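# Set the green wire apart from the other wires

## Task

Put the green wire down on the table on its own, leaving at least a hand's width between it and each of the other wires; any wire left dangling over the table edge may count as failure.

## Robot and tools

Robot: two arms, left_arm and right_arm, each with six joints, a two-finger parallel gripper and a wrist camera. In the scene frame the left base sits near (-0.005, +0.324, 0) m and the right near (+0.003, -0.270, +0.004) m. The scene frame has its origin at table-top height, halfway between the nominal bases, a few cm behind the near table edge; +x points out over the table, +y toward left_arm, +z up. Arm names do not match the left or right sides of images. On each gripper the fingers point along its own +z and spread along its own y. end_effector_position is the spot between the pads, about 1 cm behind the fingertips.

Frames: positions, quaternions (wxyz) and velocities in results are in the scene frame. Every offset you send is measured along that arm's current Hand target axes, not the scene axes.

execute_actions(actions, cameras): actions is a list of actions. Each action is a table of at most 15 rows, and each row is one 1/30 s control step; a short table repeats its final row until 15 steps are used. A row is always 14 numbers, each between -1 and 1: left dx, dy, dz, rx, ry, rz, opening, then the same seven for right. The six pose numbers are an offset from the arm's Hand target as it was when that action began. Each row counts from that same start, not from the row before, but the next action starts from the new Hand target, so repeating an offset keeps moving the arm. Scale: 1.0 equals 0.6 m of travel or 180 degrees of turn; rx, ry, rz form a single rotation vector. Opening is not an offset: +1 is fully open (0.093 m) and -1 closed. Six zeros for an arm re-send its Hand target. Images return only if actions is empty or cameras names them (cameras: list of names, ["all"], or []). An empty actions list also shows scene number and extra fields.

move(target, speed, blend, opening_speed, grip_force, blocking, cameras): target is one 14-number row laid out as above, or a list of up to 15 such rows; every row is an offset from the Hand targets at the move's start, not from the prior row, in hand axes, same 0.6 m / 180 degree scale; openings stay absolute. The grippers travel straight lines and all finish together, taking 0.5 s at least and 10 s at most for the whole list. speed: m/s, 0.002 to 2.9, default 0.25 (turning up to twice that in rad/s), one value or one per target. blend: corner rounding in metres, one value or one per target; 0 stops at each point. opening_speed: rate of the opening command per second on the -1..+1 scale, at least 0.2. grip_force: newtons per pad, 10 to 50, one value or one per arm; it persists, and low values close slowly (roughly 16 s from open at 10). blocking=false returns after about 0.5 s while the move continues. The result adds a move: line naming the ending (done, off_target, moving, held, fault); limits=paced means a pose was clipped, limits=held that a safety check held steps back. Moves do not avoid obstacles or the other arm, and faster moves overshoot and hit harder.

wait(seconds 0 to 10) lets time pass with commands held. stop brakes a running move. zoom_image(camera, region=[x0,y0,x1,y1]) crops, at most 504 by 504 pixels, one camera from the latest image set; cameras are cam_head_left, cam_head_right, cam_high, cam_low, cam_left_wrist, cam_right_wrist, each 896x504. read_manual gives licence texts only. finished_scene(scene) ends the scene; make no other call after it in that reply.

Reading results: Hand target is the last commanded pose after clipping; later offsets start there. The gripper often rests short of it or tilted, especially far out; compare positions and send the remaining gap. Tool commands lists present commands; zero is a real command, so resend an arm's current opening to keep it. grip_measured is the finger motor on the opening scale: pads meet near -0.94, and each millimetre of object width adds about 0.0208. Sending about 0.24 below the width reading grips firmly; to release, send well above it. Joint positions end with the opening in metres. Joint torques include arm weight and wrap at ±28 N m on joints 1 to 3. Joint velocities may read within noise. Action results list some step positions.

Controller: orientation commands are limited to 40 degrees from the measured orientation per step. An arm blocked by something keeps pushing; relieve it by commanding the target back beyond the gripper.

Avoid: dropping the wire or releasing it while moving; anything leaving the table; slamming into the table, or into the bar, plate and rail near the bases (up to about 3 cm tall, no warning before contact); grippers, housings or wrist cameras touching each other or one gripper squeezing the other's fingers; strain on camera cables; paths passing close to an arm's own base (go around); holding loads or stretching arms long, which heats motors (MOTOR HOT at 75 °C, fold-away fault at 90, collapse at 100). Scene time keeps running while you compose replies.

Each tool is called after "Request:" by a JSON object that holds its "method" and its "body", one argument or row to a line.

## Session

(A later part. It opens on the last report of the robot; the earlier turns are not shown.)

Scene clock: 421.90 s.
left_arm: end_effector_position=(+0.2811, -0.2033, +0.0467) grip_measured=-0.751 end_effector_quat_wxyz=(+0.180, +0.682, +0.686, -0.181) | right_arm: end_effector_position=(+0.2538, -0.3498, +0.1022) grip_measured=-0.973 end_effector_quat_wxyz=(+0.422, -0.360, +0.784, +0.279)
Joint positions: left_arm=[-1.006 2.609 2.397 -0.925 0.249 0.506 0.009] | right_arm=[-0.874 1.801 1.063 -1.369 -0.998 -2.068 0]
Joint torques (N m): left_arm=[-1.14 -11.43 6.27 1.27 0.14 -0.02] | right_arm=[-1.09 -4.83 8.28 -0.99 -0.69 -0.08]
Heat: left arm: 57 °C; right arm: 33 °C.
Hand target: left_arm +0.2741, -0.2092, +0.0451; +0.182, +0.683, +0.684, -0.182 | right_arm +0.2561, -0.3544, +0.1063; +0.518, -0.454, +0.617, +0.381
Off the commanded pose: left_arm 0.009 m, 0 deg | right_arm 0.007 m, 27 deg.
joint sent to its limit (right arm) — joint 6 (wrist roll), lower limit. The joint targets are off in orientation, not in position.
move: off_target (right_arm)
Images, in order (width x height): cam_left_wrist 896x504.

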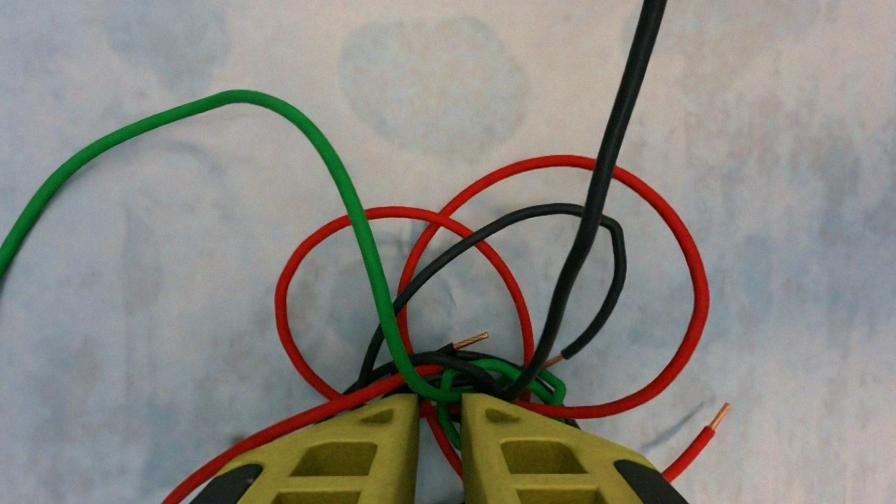

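Request:
{"method": "move", "body": {
  "target": [0.0141, -0.0083, 0.0179, 0, 0, 0, -0.75, 0, 0, 0, 0, 0, 0, -1],
  "speed": 0.06,
  "cameras": ["cam_left_wrist"]
}}

Request:
{"method": "zoom_image", "body": {
  "camera": "cam_left_wrist",
  "region": [340, 280, 600, 504]
}}

Scene clock: 424.80 s.
left_arm: end_effector_position=(+0.2811, -0.2058, +0.0415) grip_measured=-0.751 end_effector_quat_wxyz=(+0.193, +0.680, +0.682, -0.185) | right_arm: end_effector_position=(+0.2538, -0.3498, +0.1022) grip_measured=-0.973 end_effector_quat_wxyz=(+0.422, -0.360, +0.784, +0.279)
Joint positions: left_arm=[-1.008 2.58 2.308 -0.836 0.249 0.504 0.009] | right_arm=[-0.874 1.801 1.063 -1.369 -0.998 -2.068 0]
Joint torques (N m): left_arm=[-1.43 -11.33 4.44 1.23 0.11 -0.04] | right_arm=[-1.14 -4.77 8.44 -0.99 -0.67 -0.09]
Heat: left arm: 57 °C; right arm: 33 °C.
Hand target: left_arm +0.2690, -0.2073, +0.0318; +0.182, +0.683, +0.683, -0.182 | right_arm +0.2561, -0.3544, +0.1063; +0.518, -0.454, +0.617, +0.381
Off the commanded pose: left_arm 0.016 m, 1 deg | right_arm 0.007 m, 27 deg.
joint sent to its limit (right arm) — joint 6 (wrist roll), lower limit. The joint targets are off in orientation, not in position.
move: off_target (left_arm, right_arm)
Images, in order (width x height): cam_left_wrist 896x504.

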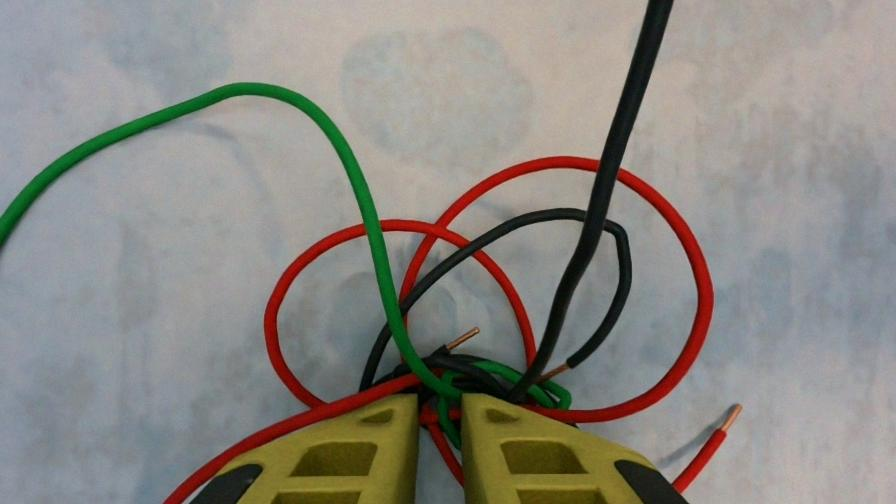

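Scaled by 1.938 from the camera's 896x504 image, which has a finer 1280x720 frame.

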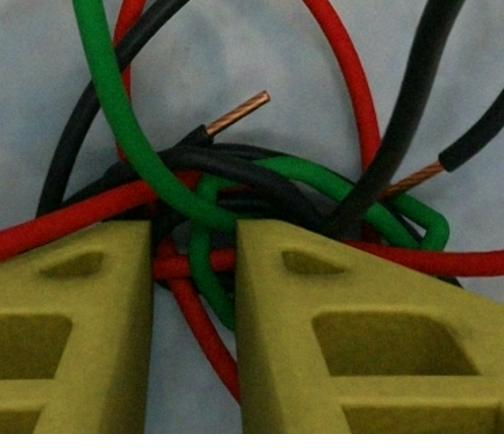

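Request:
{"method": "move", "body": {
  "target": [0, 0, 0, 0, 0, 0, -1, 0, 0, 0, 0, 0, 0, -1],
  "speed": 0.06,
  "cameras": ["cam_left_wrist"]
}}

Request:
{"method": "zoom_image", "body": {
  "camera": "cam_left_wrist",
  "region": [340, 280, 600, 504]
}}

Scene clock: 426.27 s.
left_arm: end_effector_position=(+0.2802, -0.2072, +0.0419) grip_measured=-0.986 end_effector_quat_wxyz=(+0.194, +0.681, +0.681, -0.186) | right_arm: end_effector_position=(+0.2538, -0.3498, +0.1022) grip_measured=-0.973 end_effector_quat_wxyz=(+0.422, -0.360, +0.784, +0.279)
Joint positions: left_arm=[-1.011 2.58 2.308 -0.833 0.25 0.503 0] | right_arm=[-0.874 1.801 1.063 -1.369 -0.998 -2.068 0]
Joint torques (N m): left_arm=[-1.26 -11.33 4.45 1.19 0.09 -0.04] | right_arm=[-1.17 -4.94 8.35 -0.99 -0.71 -0.11]
Heat: left arm: 57 °C; right arm: 33 °C.
Hand target: left_arm +0.2690, -0.2073, +0.0318; +0.182, +0.683, +0.684, -0.182 | right_arm +0.2561, -0.3544, +0.1063; +0.518, -0.454, +0.617, +0.381
Off the commanded pose: left_arm 0.015 m, 1 deg | right_arm 0.007 m, 27 deg.
joint sent to its limit (right arm) — joint 6 (wrist roll), lower limit. The joint targets are off in orientation, not in position.
move: off_target (left_arm, right_arm)
Images, in order (width x height): cam_left_wrist 896x504.

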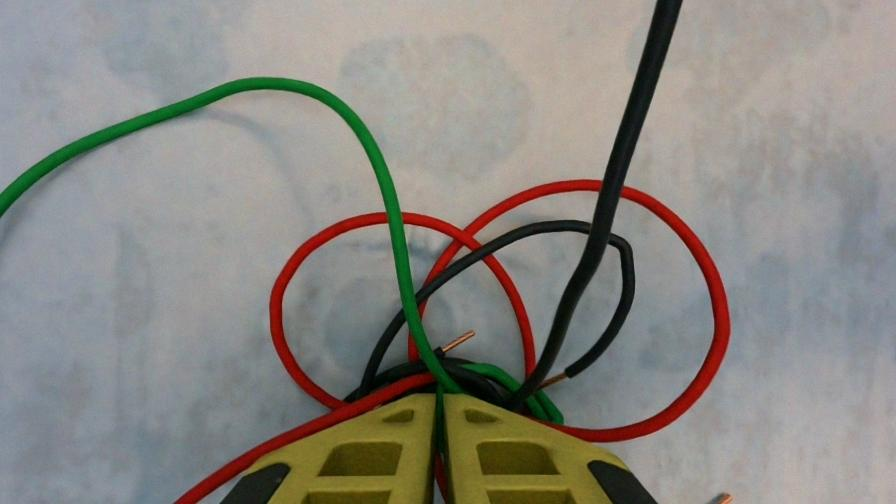

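Scaled by 1.938 from the camera's 896x504 image, which has a finer 1280x720 frame.

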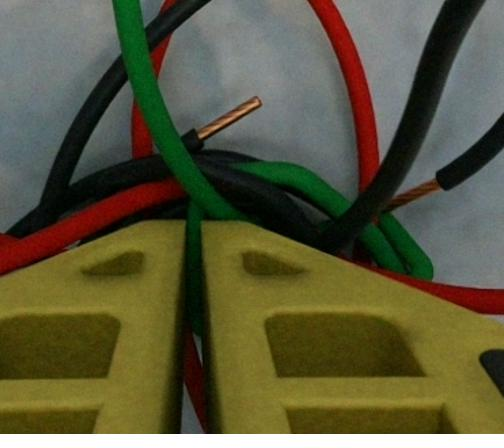

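Request:
{"method": "move", "body": {
  "target": [0.0123, 0.075, -0.0455, 0, 0, 0, -1, 0, 0, 0, 0, 0, 0, -1],
  "speed": 0.06,
  "cameras": ["cam_left_wrist", "cam_right_wrist"]
}}

Request:
{"method": "zoom_image", "body": {
  "camera": "cam_left_wrist",
  "region": [340, 280, 640, 504]
}}

Request:
{"method": "zoom_image", "body": {
  "camera": "cam_right_wrist",
  "region": [200, 90, 420, 300]
}}

Scene clock: 431.83 s.
left_arm: end_effector_position=(+0.3115, -0.1885, +0.0457) grip_measured=-0.986 end_effector_quat_wxyz=(+0.182, +0.677, +0.688, -0.185) | right_arm: end_effector_position=(+0.2534, -0.3494, +0.1023) grip_measured=-0.973 end_effector_quat_wxyz=(+0.422, -0.360, +0.784, +0.280)
Joint positions: left_arm=[-0.942 2.645 2.463 -0.963 0.28 0.555 0] | right_arm=[-0.874 1.801 1.063 -1.372 -0.997 -2.068 0]
Joint torques (N m): left_arm=[0.57 -11.02 10.58 0.71 0.22 0.3] | right_arm=[-1.11 -4.88 8.46 -0.95 -0.68 -0.11]
Heat: left arm: 57 °C; right arm: 33 °C.
Hand target: left_arm +0.3139, -0.1873, +0.0517; +0.182, +0.683, +0.683, -0.183 | right_arm +0.2561, -0.3544, +0.1063; +0.518, -0.454, +0.617, +0.381
Off the commanded pose: left_arm 0.007 m, 1 deg | right_arm 0.007 m, 27 deg.
joint sent to its limit (right arm) — joint 6 (wrist roll), lower limit. The joint targets are off in orientation, not in position.
move: off_target (right_arm)
Images, in order (width x height): cam_left_wrist 896x504, cam_right_wrist 896x504.

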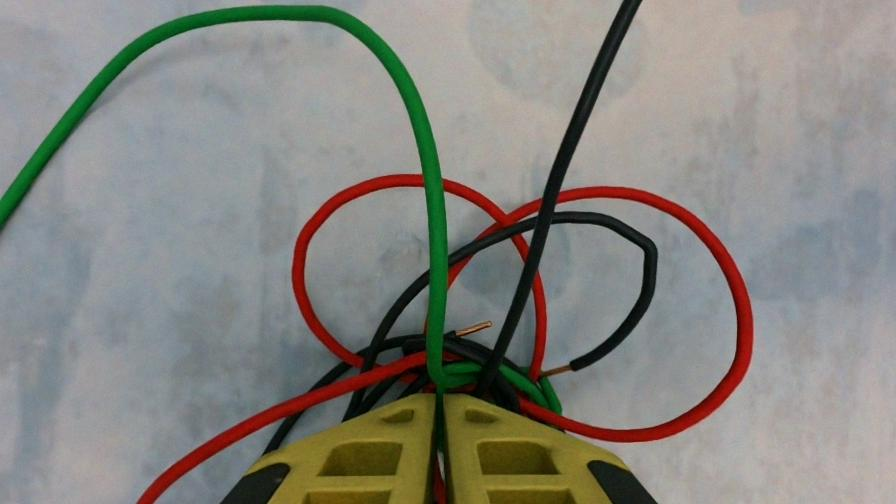

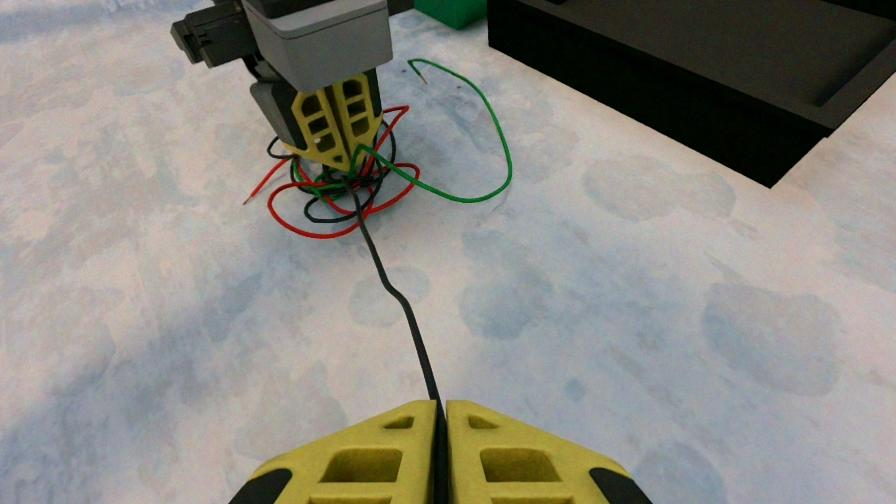

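Scaled by 1.680 from the camera's 896x504 image, which has a finer 1280x720 frame.

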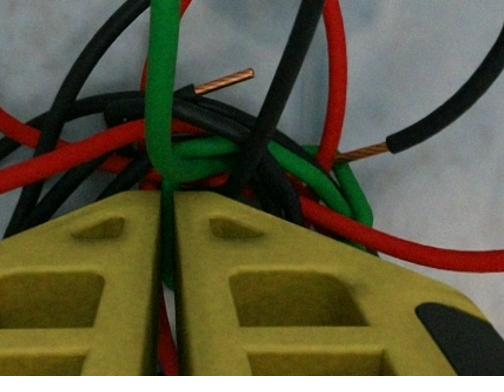

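Scaled by 2.291 from the camera's 896x504 image, which has a finer 1280x720 frame.

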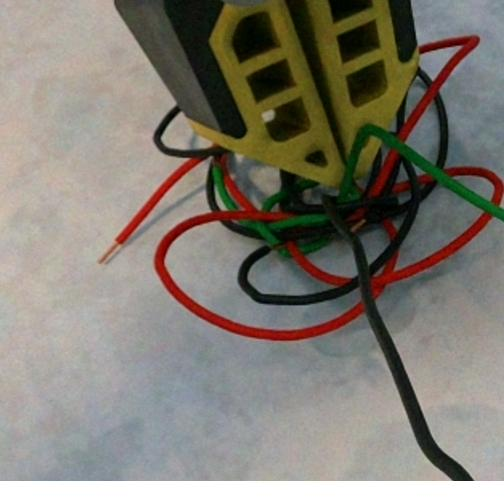

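Request:
{"method": "move", "body": {
  "target": [0.0702, 0.025, -0.0643, 0, 0, 0, -1, 0, 0, 0, 0, 0, 0, -1],
  "speed": 0.06,
  "cameras": ["cam_left_wrist", "cam_right_wrist"]
}}

Request:
{"method": "zoom_image", "body": {
  "camera": "cam_left_wrist",
  "region": [340, 240, 640, 504]
}}

Request:
{"method": "zoom_image", "body": {
  "camera": "cam_right_wrist",
  "region": [200, 50, 420, 260]
}}

Scene clock: 434.43 s.
left_arm: end_effector_position=(+0.3245, -0.1427, +0.0479) grip_measured=-0.986 end_effector_quat_wxyz=(+0.175, +0.680, +0.684, -0.195) | right_arm: end_effector_position=(+0.2515, -0.3482, +0.1021) grip_measured=-0.973 end_effector_quat_wxyz=(+0.416, -0.356, +0.785, +0.289)
Joint positions: left_arm=[-0.861 2.483 2.174 -0.87 0.336 0.64 0] | right_arm=[-0.874 1.808 1.067 -1.39 -0.989 -2.068 0]
Joint torques (N m): left_arm=[1.21 -14.45 5.59 0.7 0.02 0.28] | right_arm=[-0.96 -5.2 8.64 -0.87 -0.7 -0.11]
Heat: left arm: 57 °C; right arm: 34 °C.
Hand target: left_arm +0.3290, -0.1315, +0.0641; +0.182, +0.683, +0.684, -0.182 | right_arm +0.2561, -0.3544, +0.1063; +0.517, -0.454, +0.617, +0.381
Off the commanded pose: left_arm 0.020 m, 2 deg | right_arm 0.009 m, 27 deg.
joint sent to its limit (right arm) — joint 6 (wrist roll), lower limit. The joint targets are off in orientation, not in position.
move: off_target (left_arm, right_arm)
Images, in order (width x height): cam_left_wrist 896x504, cam_right_wrist 896x504.

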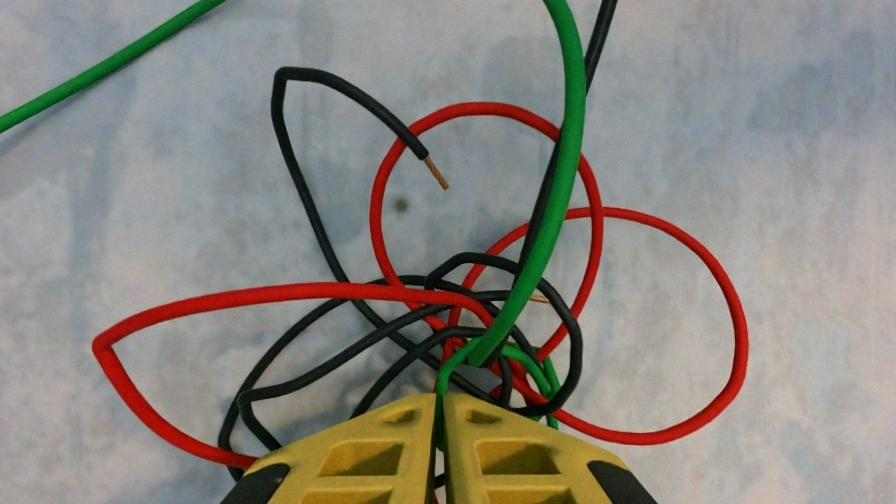

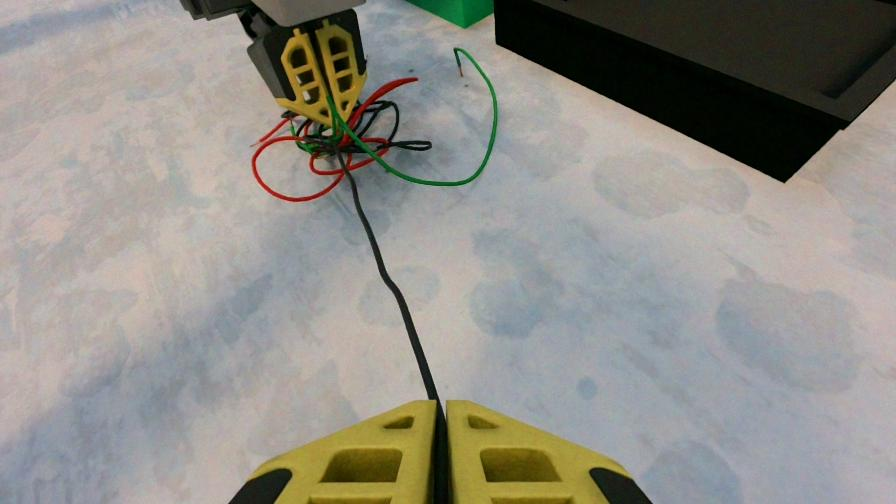

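Scaled by 1.680 from the camera's 896x504 image, which has a finer 1280x720 frame.

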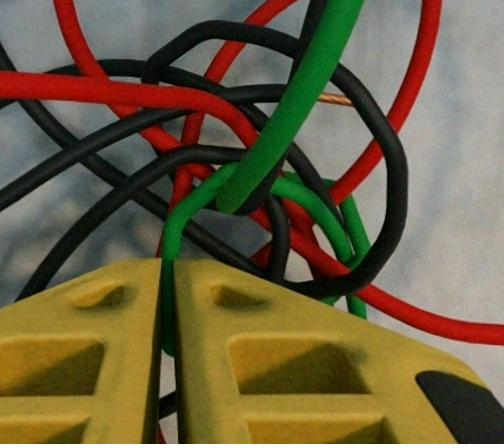

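Scaled by 2.291 from the camera's 896x504 image, which has a finer 1280x720 frame.

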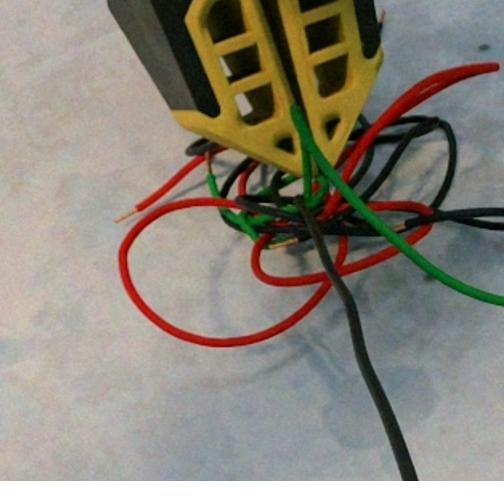

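Request:
{"method": "move", "body": {
  "target": [0.0496, 0.0167, -0.0477, 0, 0, 0, -1, 0, 0, 0, 0, 0, 0, -1],
  "speed": 0.06,
  "cameras": ["cam_left_wrist", "cam_right_wrist"]
}}

Request:
{"method": "zoom_image", "body": {
  "camera": "cam_left_wrist",
  "region": [340, 240, 640, 504]
}}

Request:
{"method": "zoom_image", "body": {
  "camera": "cam_right_wrist",
  "region": [200, 30, 420, 240]
}}

Scene clock: 436.57 s.
left_arm: end_effector_position=(+0.3365, -0.0998, +0.0567) grip_measured=-0.986 end_effector_quat_wxyz=(+0.172, +0.680, +0.688, -0.188) | right_arm: end_effector_position=(+0.2515, -0.3482, +0.1021) grip_measured=-0.973 end_effector_quat_wxyz=(+0.416, -0.356, +0.785, +0.289)
Joint positions: left_arm=[-0.79 2.371 2.021 -0.861 0.347 0.709 0] | right_arm=[-0.874 1.808 1.067 -1.39 -0.989 -2.068 0]
Joint torques (N m): left_arm=[1.18 -13.87 5.72 0.73 0.22 0.3] | right_arm=[-0.85 -5.12 8.55 -0.85 -0.69 -0.09]
Heat: left arm: 57 °C; right arm: 33 °C.
Hand target: left_arm +0.3390, -0.0914, +0.0741; +0.182, +0.683, +0.684, -0.182 | right_arm +0.2561, -0.3544, +0.1063; +0.517, -0.454, +0.617, +0.381
Off the commanded pose: left_arm 0.019 m, 1 deg | right_arm 0.009 m, 27 deg.
joint sent to its limit (right arm) — joint 6 (wrist roll), lower limit. The joint targets are off in orientation, not in position.
move: off_target (left_arm, right_arm)
Images, in order (width x height): cam_left_wrist 896x504, cam_right_wrist 896x504.

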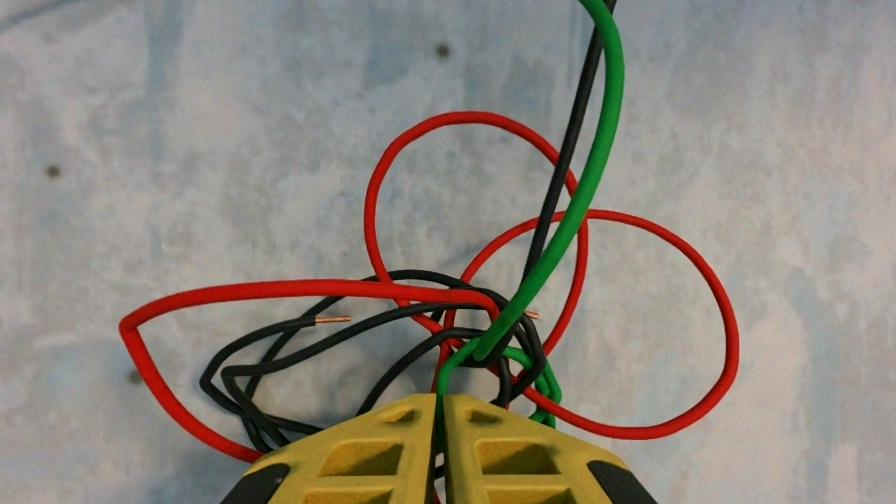

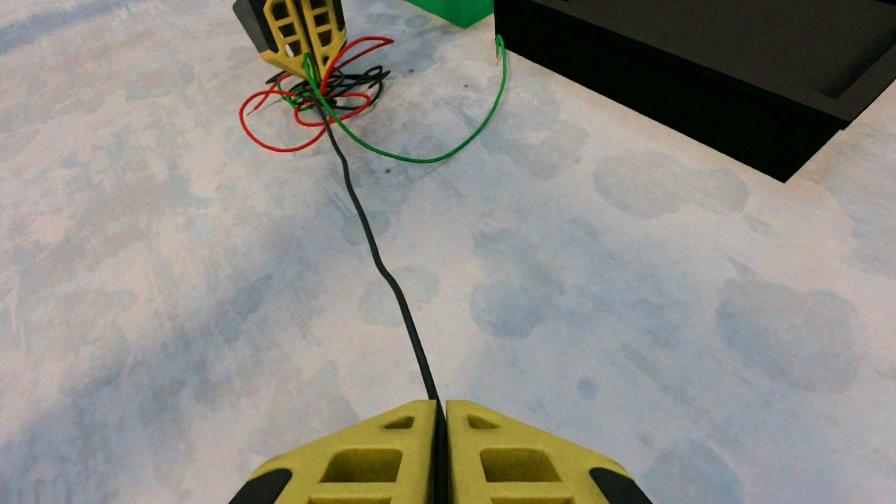

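Scaled by 1.680 from the camera's 896x504 image, which has a finer 1280x720 frame.

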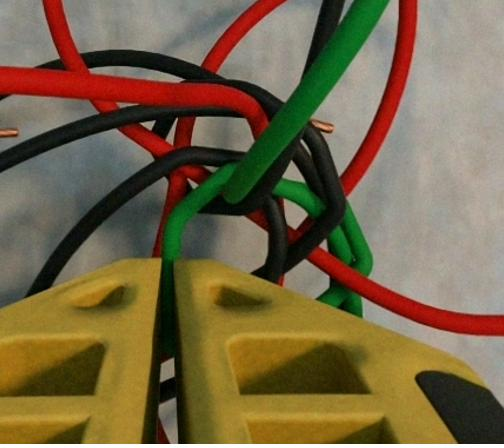

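Scaled by 2.291 from the camera's 896x504 image, which has a finer 1280x720 frame.

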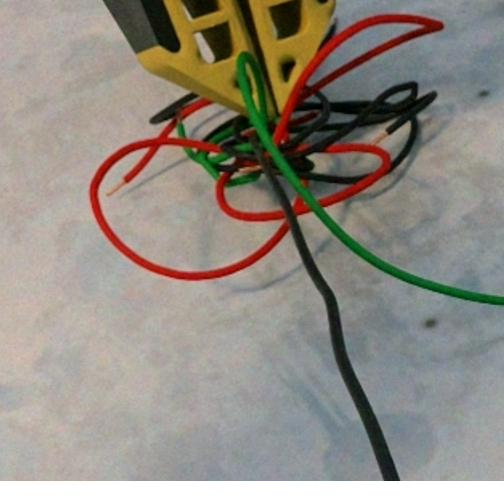

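Request:
{"method": "move", "body": {
  "target": [0, 0, 0, 0, 0, 0, -1, -0.0363, -0.0182, -0.178, 0.0814, 0.0995, 0.0828, -1],
  "speed": 0.07,
  "cameras": ["cam_left_wrist", "cam_right_wrist"]
}}

Request:
{"method": "zoom_image", "body": {
  "camera": "cam_left_wrist",
  "region": [340, 240, 640, 504]
}}

Scene clock: 443.23 s.
left_arm: end_effector_position=(+0.3387, -0.0990, +0.0591) grip_measured=-0.986 end_effector_quat_wxyz=(+0.176, +0.679, +0.688, -0.188) | right_arm: end_effector_position=(+0.2354, -0.4475, +0.1403) grip_measured=-0.973 end_effector_quat_wxyz=(+0.396, -0.311, +0.840, +0.205)
Joint positions: left_arm=[-0.786 2.367 2.021 -0.858 0.349 0.71 0] | right_arm=[-1.109 1.862 1.391 -1.568 -0.865 -2.068 0]
Joint torques (N m): left_arm=[0.8 -13.52 5.74 0.72 0.24 0.28] | right_arm=[-1.29 -6.89 9.2 -0.76 -0.6 -0.11]
Heat: left arm: 58 °C; right arm: 33 °C.
Hand target: left_arm +0.3389, -0.0914, +0.0740; +0.182, +0.683, +0.684, -0.182 | right_arm +0.2364, -0.4545, +0.1464; +0.416, -0.355, +0.786, +0.288
Off the commanded pose: left_arm 0.017 m, 1 deg | right_arm 0.009 m, 13 deg.
joint sent to its limit (right arm) — joint 4 (wrist pitch), lower limit; joint 6 (wrist roll), lower limit. The joint targets are off in orientation, not in position.
move: off_target (left_arm, right_arm)
Images, in order (width x height): cam_left_wrist 896x504, cam_right_wrist 896x504.

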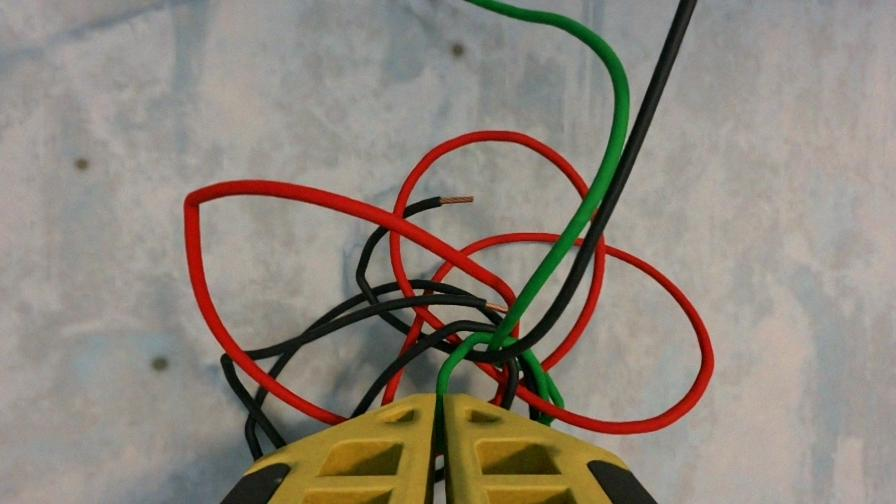

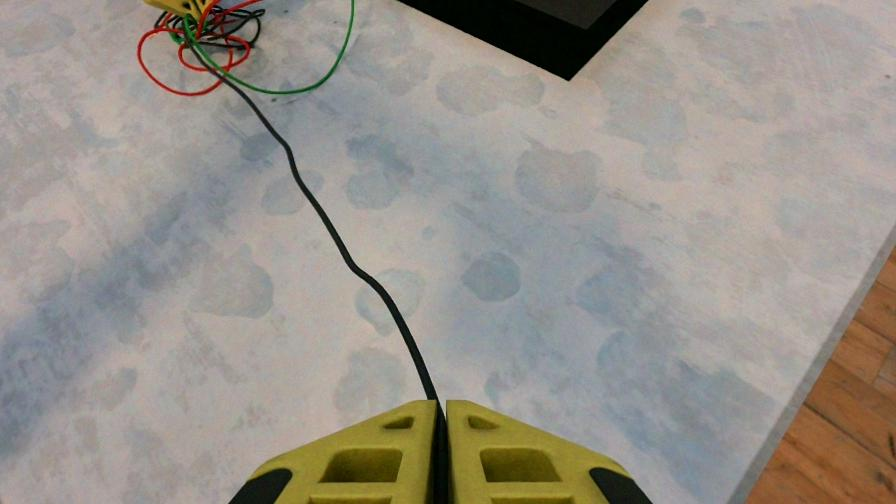

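Scaled by 1.680 from the camera's 896x504 image, which has a finer 1280x720 frame.

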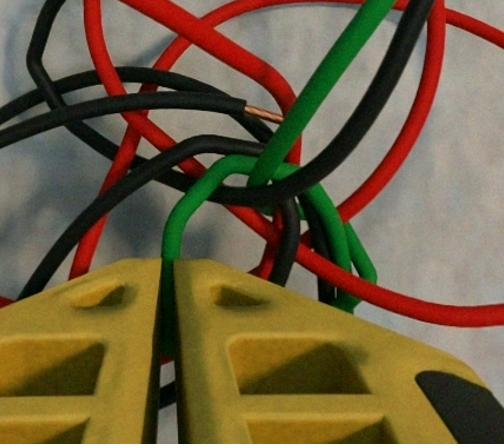

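Request:
{"method": "move", "body": {
  "target": [0.1364, -0.05, -0.0975, 0, 0, 0, -1, 0, 0, 0, 0, 0, 0, -1],
  "speed": 0.07,
  "cameras": ["cam_left_wrist", "cam_right_wrist", "cam_high"]
}}

Request:
{"method": "zoom_image", "body": {
  "camera": "cam_left_wrist",
  "region": [280, 200, 640, 504]
}}

Scene clock: 446.73 s.
left_arm: end_effector_position=(+0.3091, +0.0090, +0.0696) grip_measured=-0.986 end_effector_quat_wxyz=(+0.162, +0.678, +0.695, -0.178) | right_arm: end_effector_position=(+0.2353, -0.4475, +0.1402) grip_measured=-0.973 end_effector_quat_wxyz=(+0.395, -0.311, +0.840, +0.205)
Joint positions: left_arm=[-0.655 2.004 1.503 -0.777 0.367 0.839 0] | right_arm=[-1.109 1.862 1.391 -1.568 -0.864 -2.068 0]
Joint torques (N m): left_arm=[0.62 -11.02 5.76 0.87 0.49 0.31] | right_arm=[-1.28 -7.01 9.09 -0.73 -0.61 -0.12]
Heat: left arm: 59 °C; right arm: 34 °C.
Hand target: left_arm +0.3089, +0.0087, +0.0841; +0.182, +0.683, +0.683, -0.182 | right_arm +0.2364, -0.4545, +0.1464; +0.416, -0.355, +0.786, +0.288
Off the commanded pose: left_arm 0.014 m, 3 deg | right_arm 0.009 m, 13 deg.
joint sent to its limit (right arm) — joint 4 (wrist pitch), lower limit; joint 6 (wrist roll), lower limit. The joint targets are off in orientation, not in position.
move: off_target (left_arm, right_arm)
Images, in order (width x height): cam_high 896x504, cam_left_wrist 896x504, cam_right_wrist 896x504.

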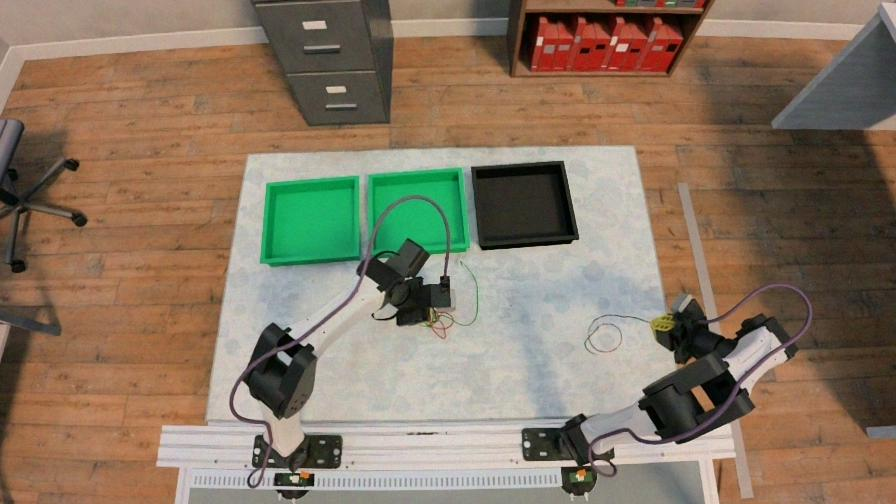

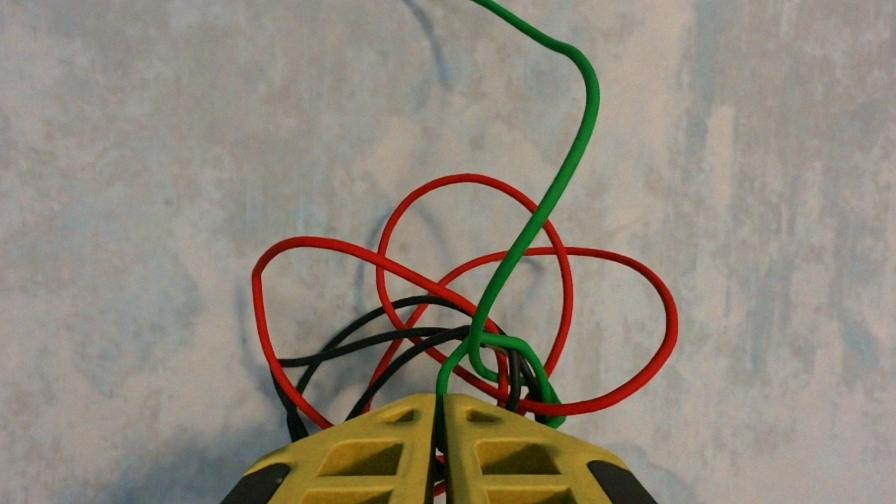

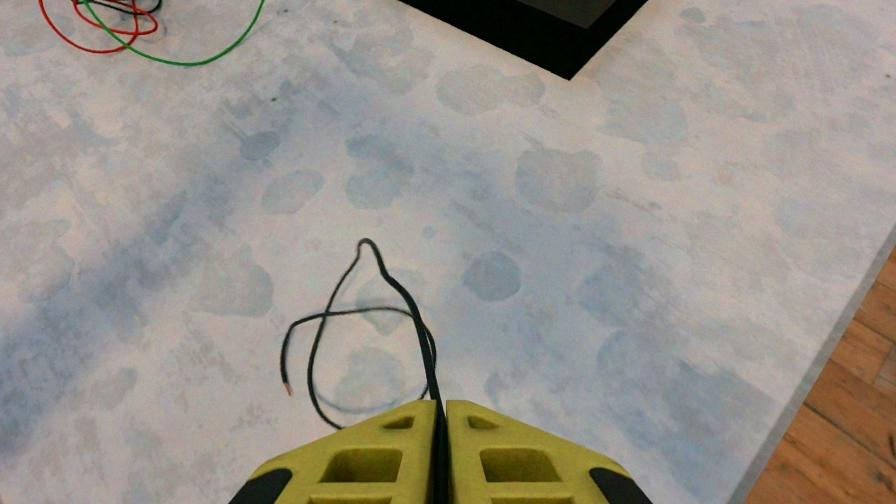

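Scaled by 1.400 from the camera's 896x504 image, which has a finer 1280x720 frame.

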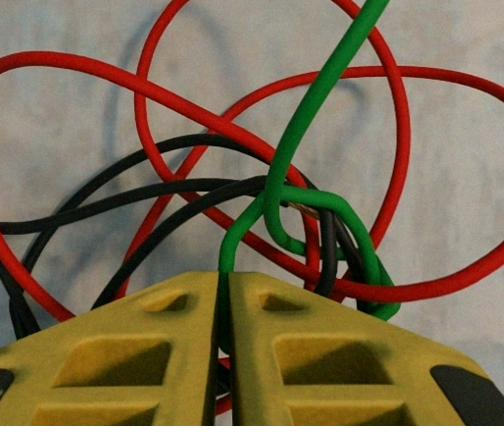

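Request:
{"method": "move", "body": {
  "target": [
    [0, 0, 0, 0, 0, 0, -1, 0.1602, -0.0294, 0.091, 0, 0, 0, -1],
    [0, 0, 0, 0, 0, 0, -1, 0.1602, -0.0294, 0.091, 0, 0, 0, -0.5],
    [0, 0, 0, 0, 0, 0, -1, 0.121, -0.0223, -0.0426, 0, 0, 0, -0.5]
  ],
  "speed": 0.12,
  "cameras": ["cam_right_wrist", "cam_high"]
}}

Request:
{"method": "zoom_image", "body": {
  "camera": "cam_high",
  "region": [380, 230, 700, 400]
}}

Scene clock: 454.53 s.
left_arm: end_effector_position=(+0.3091, +0.0089, +0.0696) grip_measured=-0.986 end_effector_quat_wxyz=(+0.163, +0.678, +0.694, -0.178) | right_arm: end_effector_position=(+0.2061, -0.5010, +0.0763) grip_measured=-0.502 end_effector_quat_wxyz=(+0.345, -0.262, +0.867, +0.247)
Joint positions: left_arm=[-0.655 2.004 1.503 -0.776 0.367 0.84 0] | right_arm=[-1.217 2.132 1.521 -1.55 -0.731 -2.068 0.021]
Joint torques (N m): left_arm=[0.62 -11.02 5.74 0.86 0.51 0.28] | right_arm=[-1.01 -12.37 8.02 -1.18 -0.51 -0.13]
Heat: left arm: 60 °C; right arm: 35 °C.
Hand target: left_arm +0.3089, +0.0086, +0.0841; +0.183, +0.683, +0.683, -0.183 | right_arm +0.2063, -0.5045, +0.0945; +0.416, -0.355, +0.786, +0.288
Off the commanded pose: left_arm 0.014 m, 3 deg | right_arm 0.019 m, 17 deg.
joint sent to its limit (right arm) — joint 4 (wrist pitch), lower limit; joint 6 (wrist roll), lower limit. The joint targets are off in orientation, not in position.
move: off_target (left_arm, right_arm); target 2's new opening was sent with right_arm's hand 0.003 m and 11 deg from that target
Images, in order (width x height): cam_high 896x504, cam_right_wrist 896x504.

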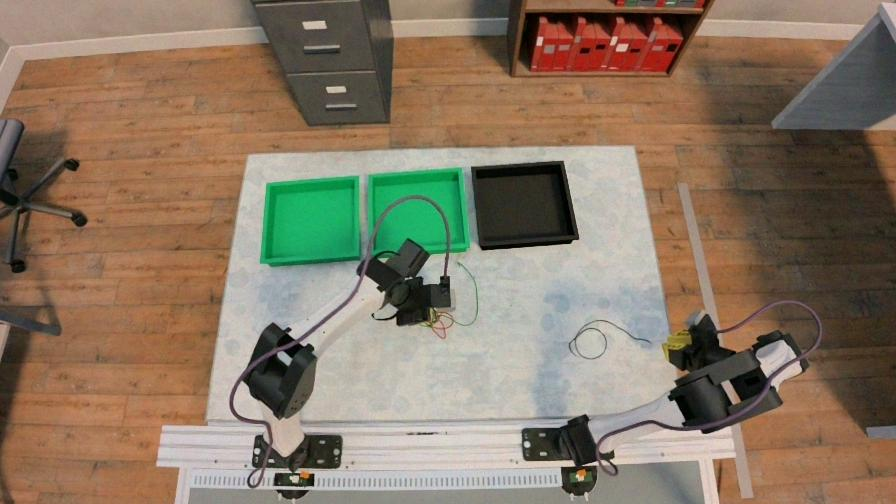

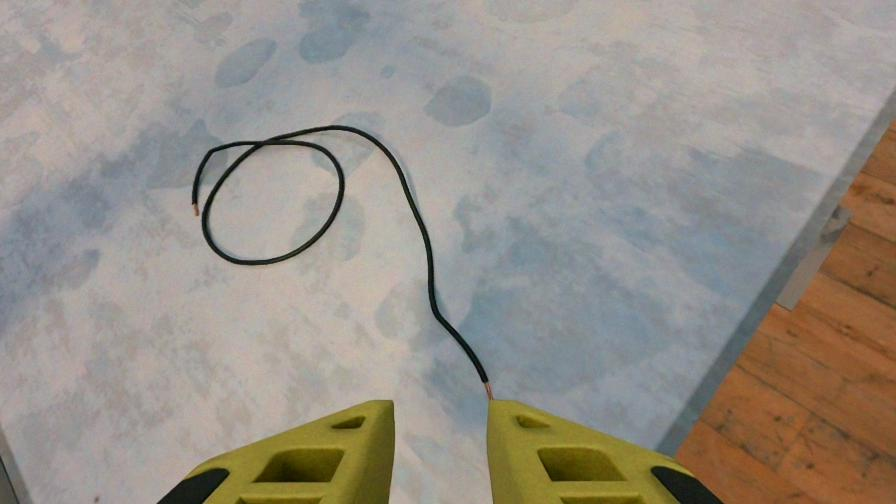

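Scaled by 1.575 from the camera's 896x504 image, which has a finer 1280x720 frame.

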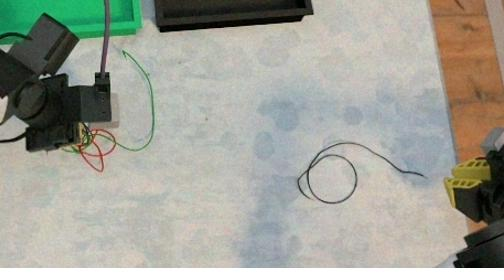

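Request:
{"method": "move", "body": {
  "target": [
    [0, 0, 0, 0, 0, 0, -1, -0.1389, 0.1128, 0.0759, 0, 0, 0, -0.7],
    [0, 0, 0, 0, 0, 0, -1, -0.2009, 0.3047, 0.4672, -0.0731, -0.0447, -0.089, -0.7]
  ],
  "speed": 0.2,
  "blend": [0.04, 0],
  "cameras": ["cam_right_wrist", "cam_left_wrist"]
}}

Request:
{"method": "zoom_image", "body": {
  "camera": "cam_left_wrist",
  "region": [380, 300, 600, 460]
}}

Scene clock: 461.70 s.
left_arm: end_effector_position=(+0.3091, +0.0089, +0.0696) grip_measured=-0.986 end_effector_quat_wxyz=(+0.163, +0.678, +0.694, -0.178) | right_arm: end_effector_position=(+0.2336, -0.1521, +0.0829) grip_measured=-0.698 end_effector_quat_wxyz=(+0.447, -0.475, +0.674, +0.347)
Joint positions: left_arm=[-0.655 2.004 1.503 -0.776 0.367 0.84 0] | right_arm=[-0.165 1.331 0.44 -0.346 -1.196 -1.209 0.012]
Joint torques (N m): left_arm=[0.62 -11.02 5.75 0.86 0.51 0.29] | right_arm=[0.06 -5.01 6.42 1.07 -0.77 0.11]
Heat: left arm: 60 °C; right arm: 36 °C.
Hand target: left_arm +0.3089, +0.0086, +0.0841; +0.183, +0.683, +0.683, -0.183 | right_arm +0.2351, -0.1500, +0.0898; +0.462, -0.485, +0.661, +0.339
Off the commanded pose: left_arm 0.014 m, 3 deg | right_arm 0.007 m, 3 deg.
move: off_target (left_arm, right_arm)
Images, in order (width x height): cam_left_wrist 896x504, cam_right_wrist 896x504.

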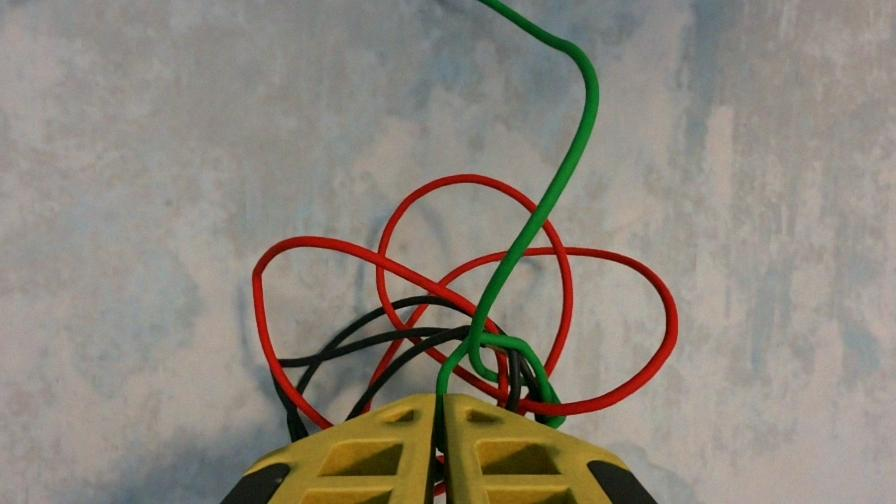

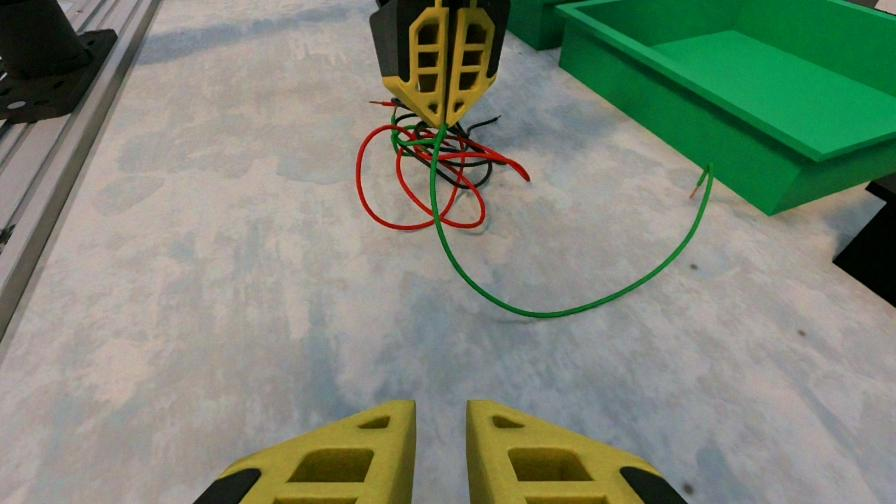

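Scaled by 2.291 from the camera's 896x504 image, which has a finer 1280x720 frame.

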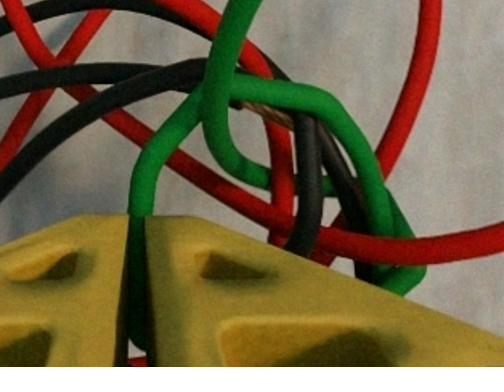

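Request:
{"method": "zoom_image", "body": {
  "camera": "cam_right_wrist",
  "region": [340, 80, 560, 240]
}}

Request:
{"method": "zoom_image", "body": {
  "camera": "cam_right_wrist",
  "region": [370, 90, 480, 170]
}}

Scaled by 2.291 from the camera's 896x504 image, which has a finer 1280x720 frame.

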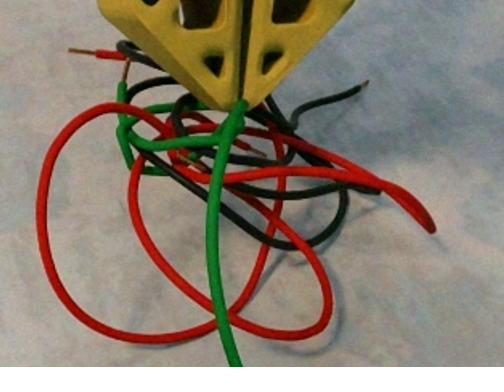

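Scaled by 4.582 from the camera's 896x504 image, which has a finer 1280x720 frame.

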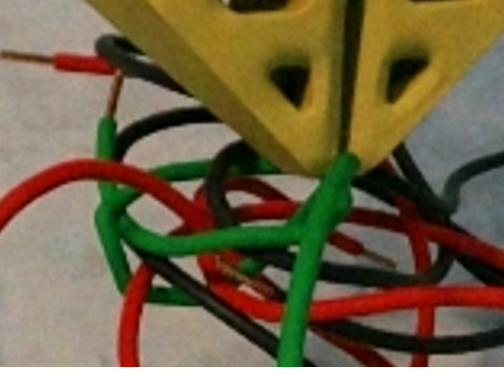

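Request:
{"method": "move", "body": {
  "target": [-0.0415, 0, -0.0723, 0, -0.167, 0, -1, 0, 0, 0, 0, 0, 0, -0.7],
  "speed": 0.06,
  "cameras": ["cam_right_wrist", "cam_left_wrist"]
}}

Request:
{"method": "zoom_image", "body": {
  "camera": "cam_right_wrist",
  "region": [320, 40, 560, 260]
}}

Request:
{"method": "zoom_image", "body": {
  "camera": "cam_left_wrist",
  "region": [300, 240, 620, 460]
}}

Scene clock: 473.20 s.
left_arm: end_effector_position=(+0.3093, +0.0076, +0.1183) grip_measured=-0.986 end_effector_quat_wxyz=(+0.335, +0.615, +0.623, -0.349) | right_arm: end_effector_position=(+0.2339, -0.1521, +0.0830) grip_measured=-0.698 end_effector_quat_wxyz=(+0.447, -0.475, +0.674, +0.346)
Joint positions: left_arm=[-0.517 1.823 1.169 -0.278 0.816 0.762 0] | right_arm=[-0.165 1.331 0.44 -0.344 -1.195 -1.207 0.012]
Joint torques (N m): left_arm=[0.75 -9.73 5.93 1.5 0.72 0.01] | right_arm=[0.1 -5.15 6.41 1.06 -0.78 0.12]
Heat: left arm: 60 °C; right arm: 35 °C.
Hand target: left_arm +0.3089, +0.0087, +0.1340; +0.353, +0.612, +0.613, -0.353 | right_arm +0.2351, -0.1500, +0.0898; +0.462, -0.485, +0.661, +0.339
Off the commanded pose: left_arm 0.016 m, 3 deg | right_arm 0.007 m, 3 deg.
move: off_target (left_arm, right_arm)
Images, in order (width x height): cam_left_wrist 896x504, cam_right_wrist 896x504.

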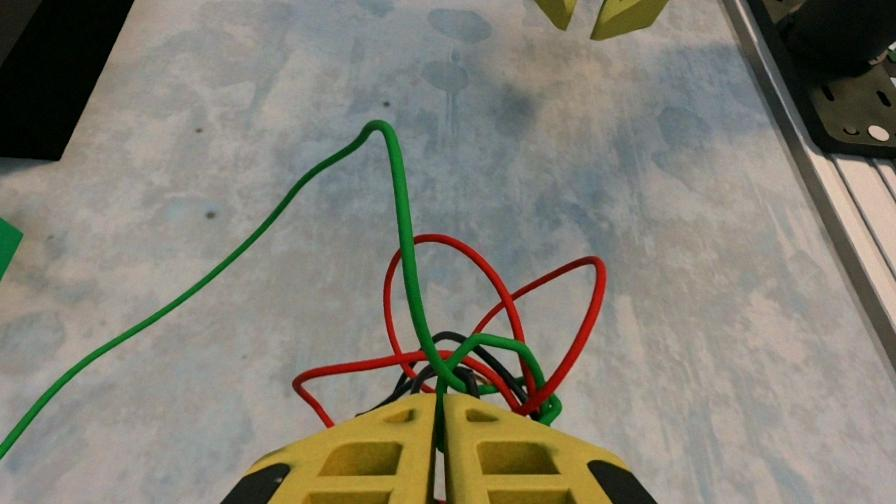

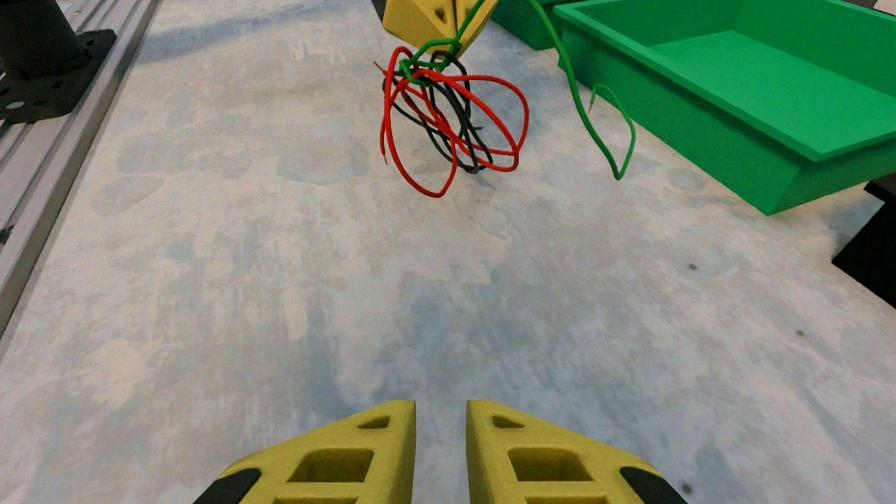

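Scaled by 2.100 from the camera's 896x504 image, which has a finer 1280x720 frame.

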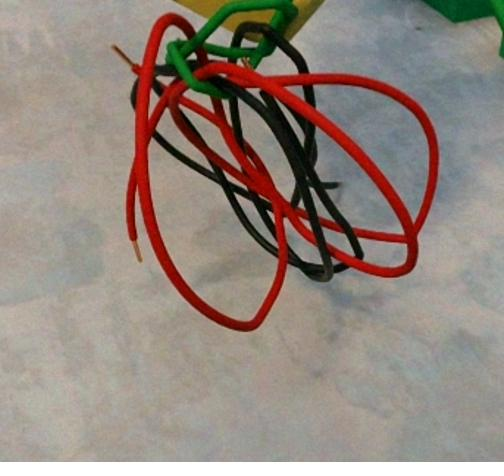

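Scaled by 1.575 from the camera's 896x504 image, which has a finer 1280x720 frame.

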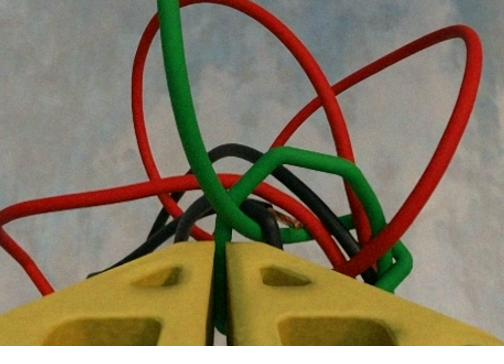

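Request:
{"method": "zoom_image", "body": {
  "camera": "cam_right_wrist",
  "region": [360, 20, 500, 110]
}}

Scaled by 3.600 from the camera's 896x504 image, which has a finer 1280x720 frame.

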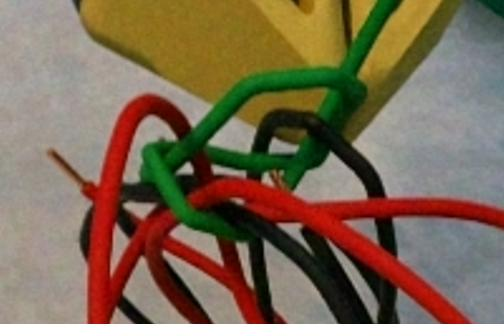

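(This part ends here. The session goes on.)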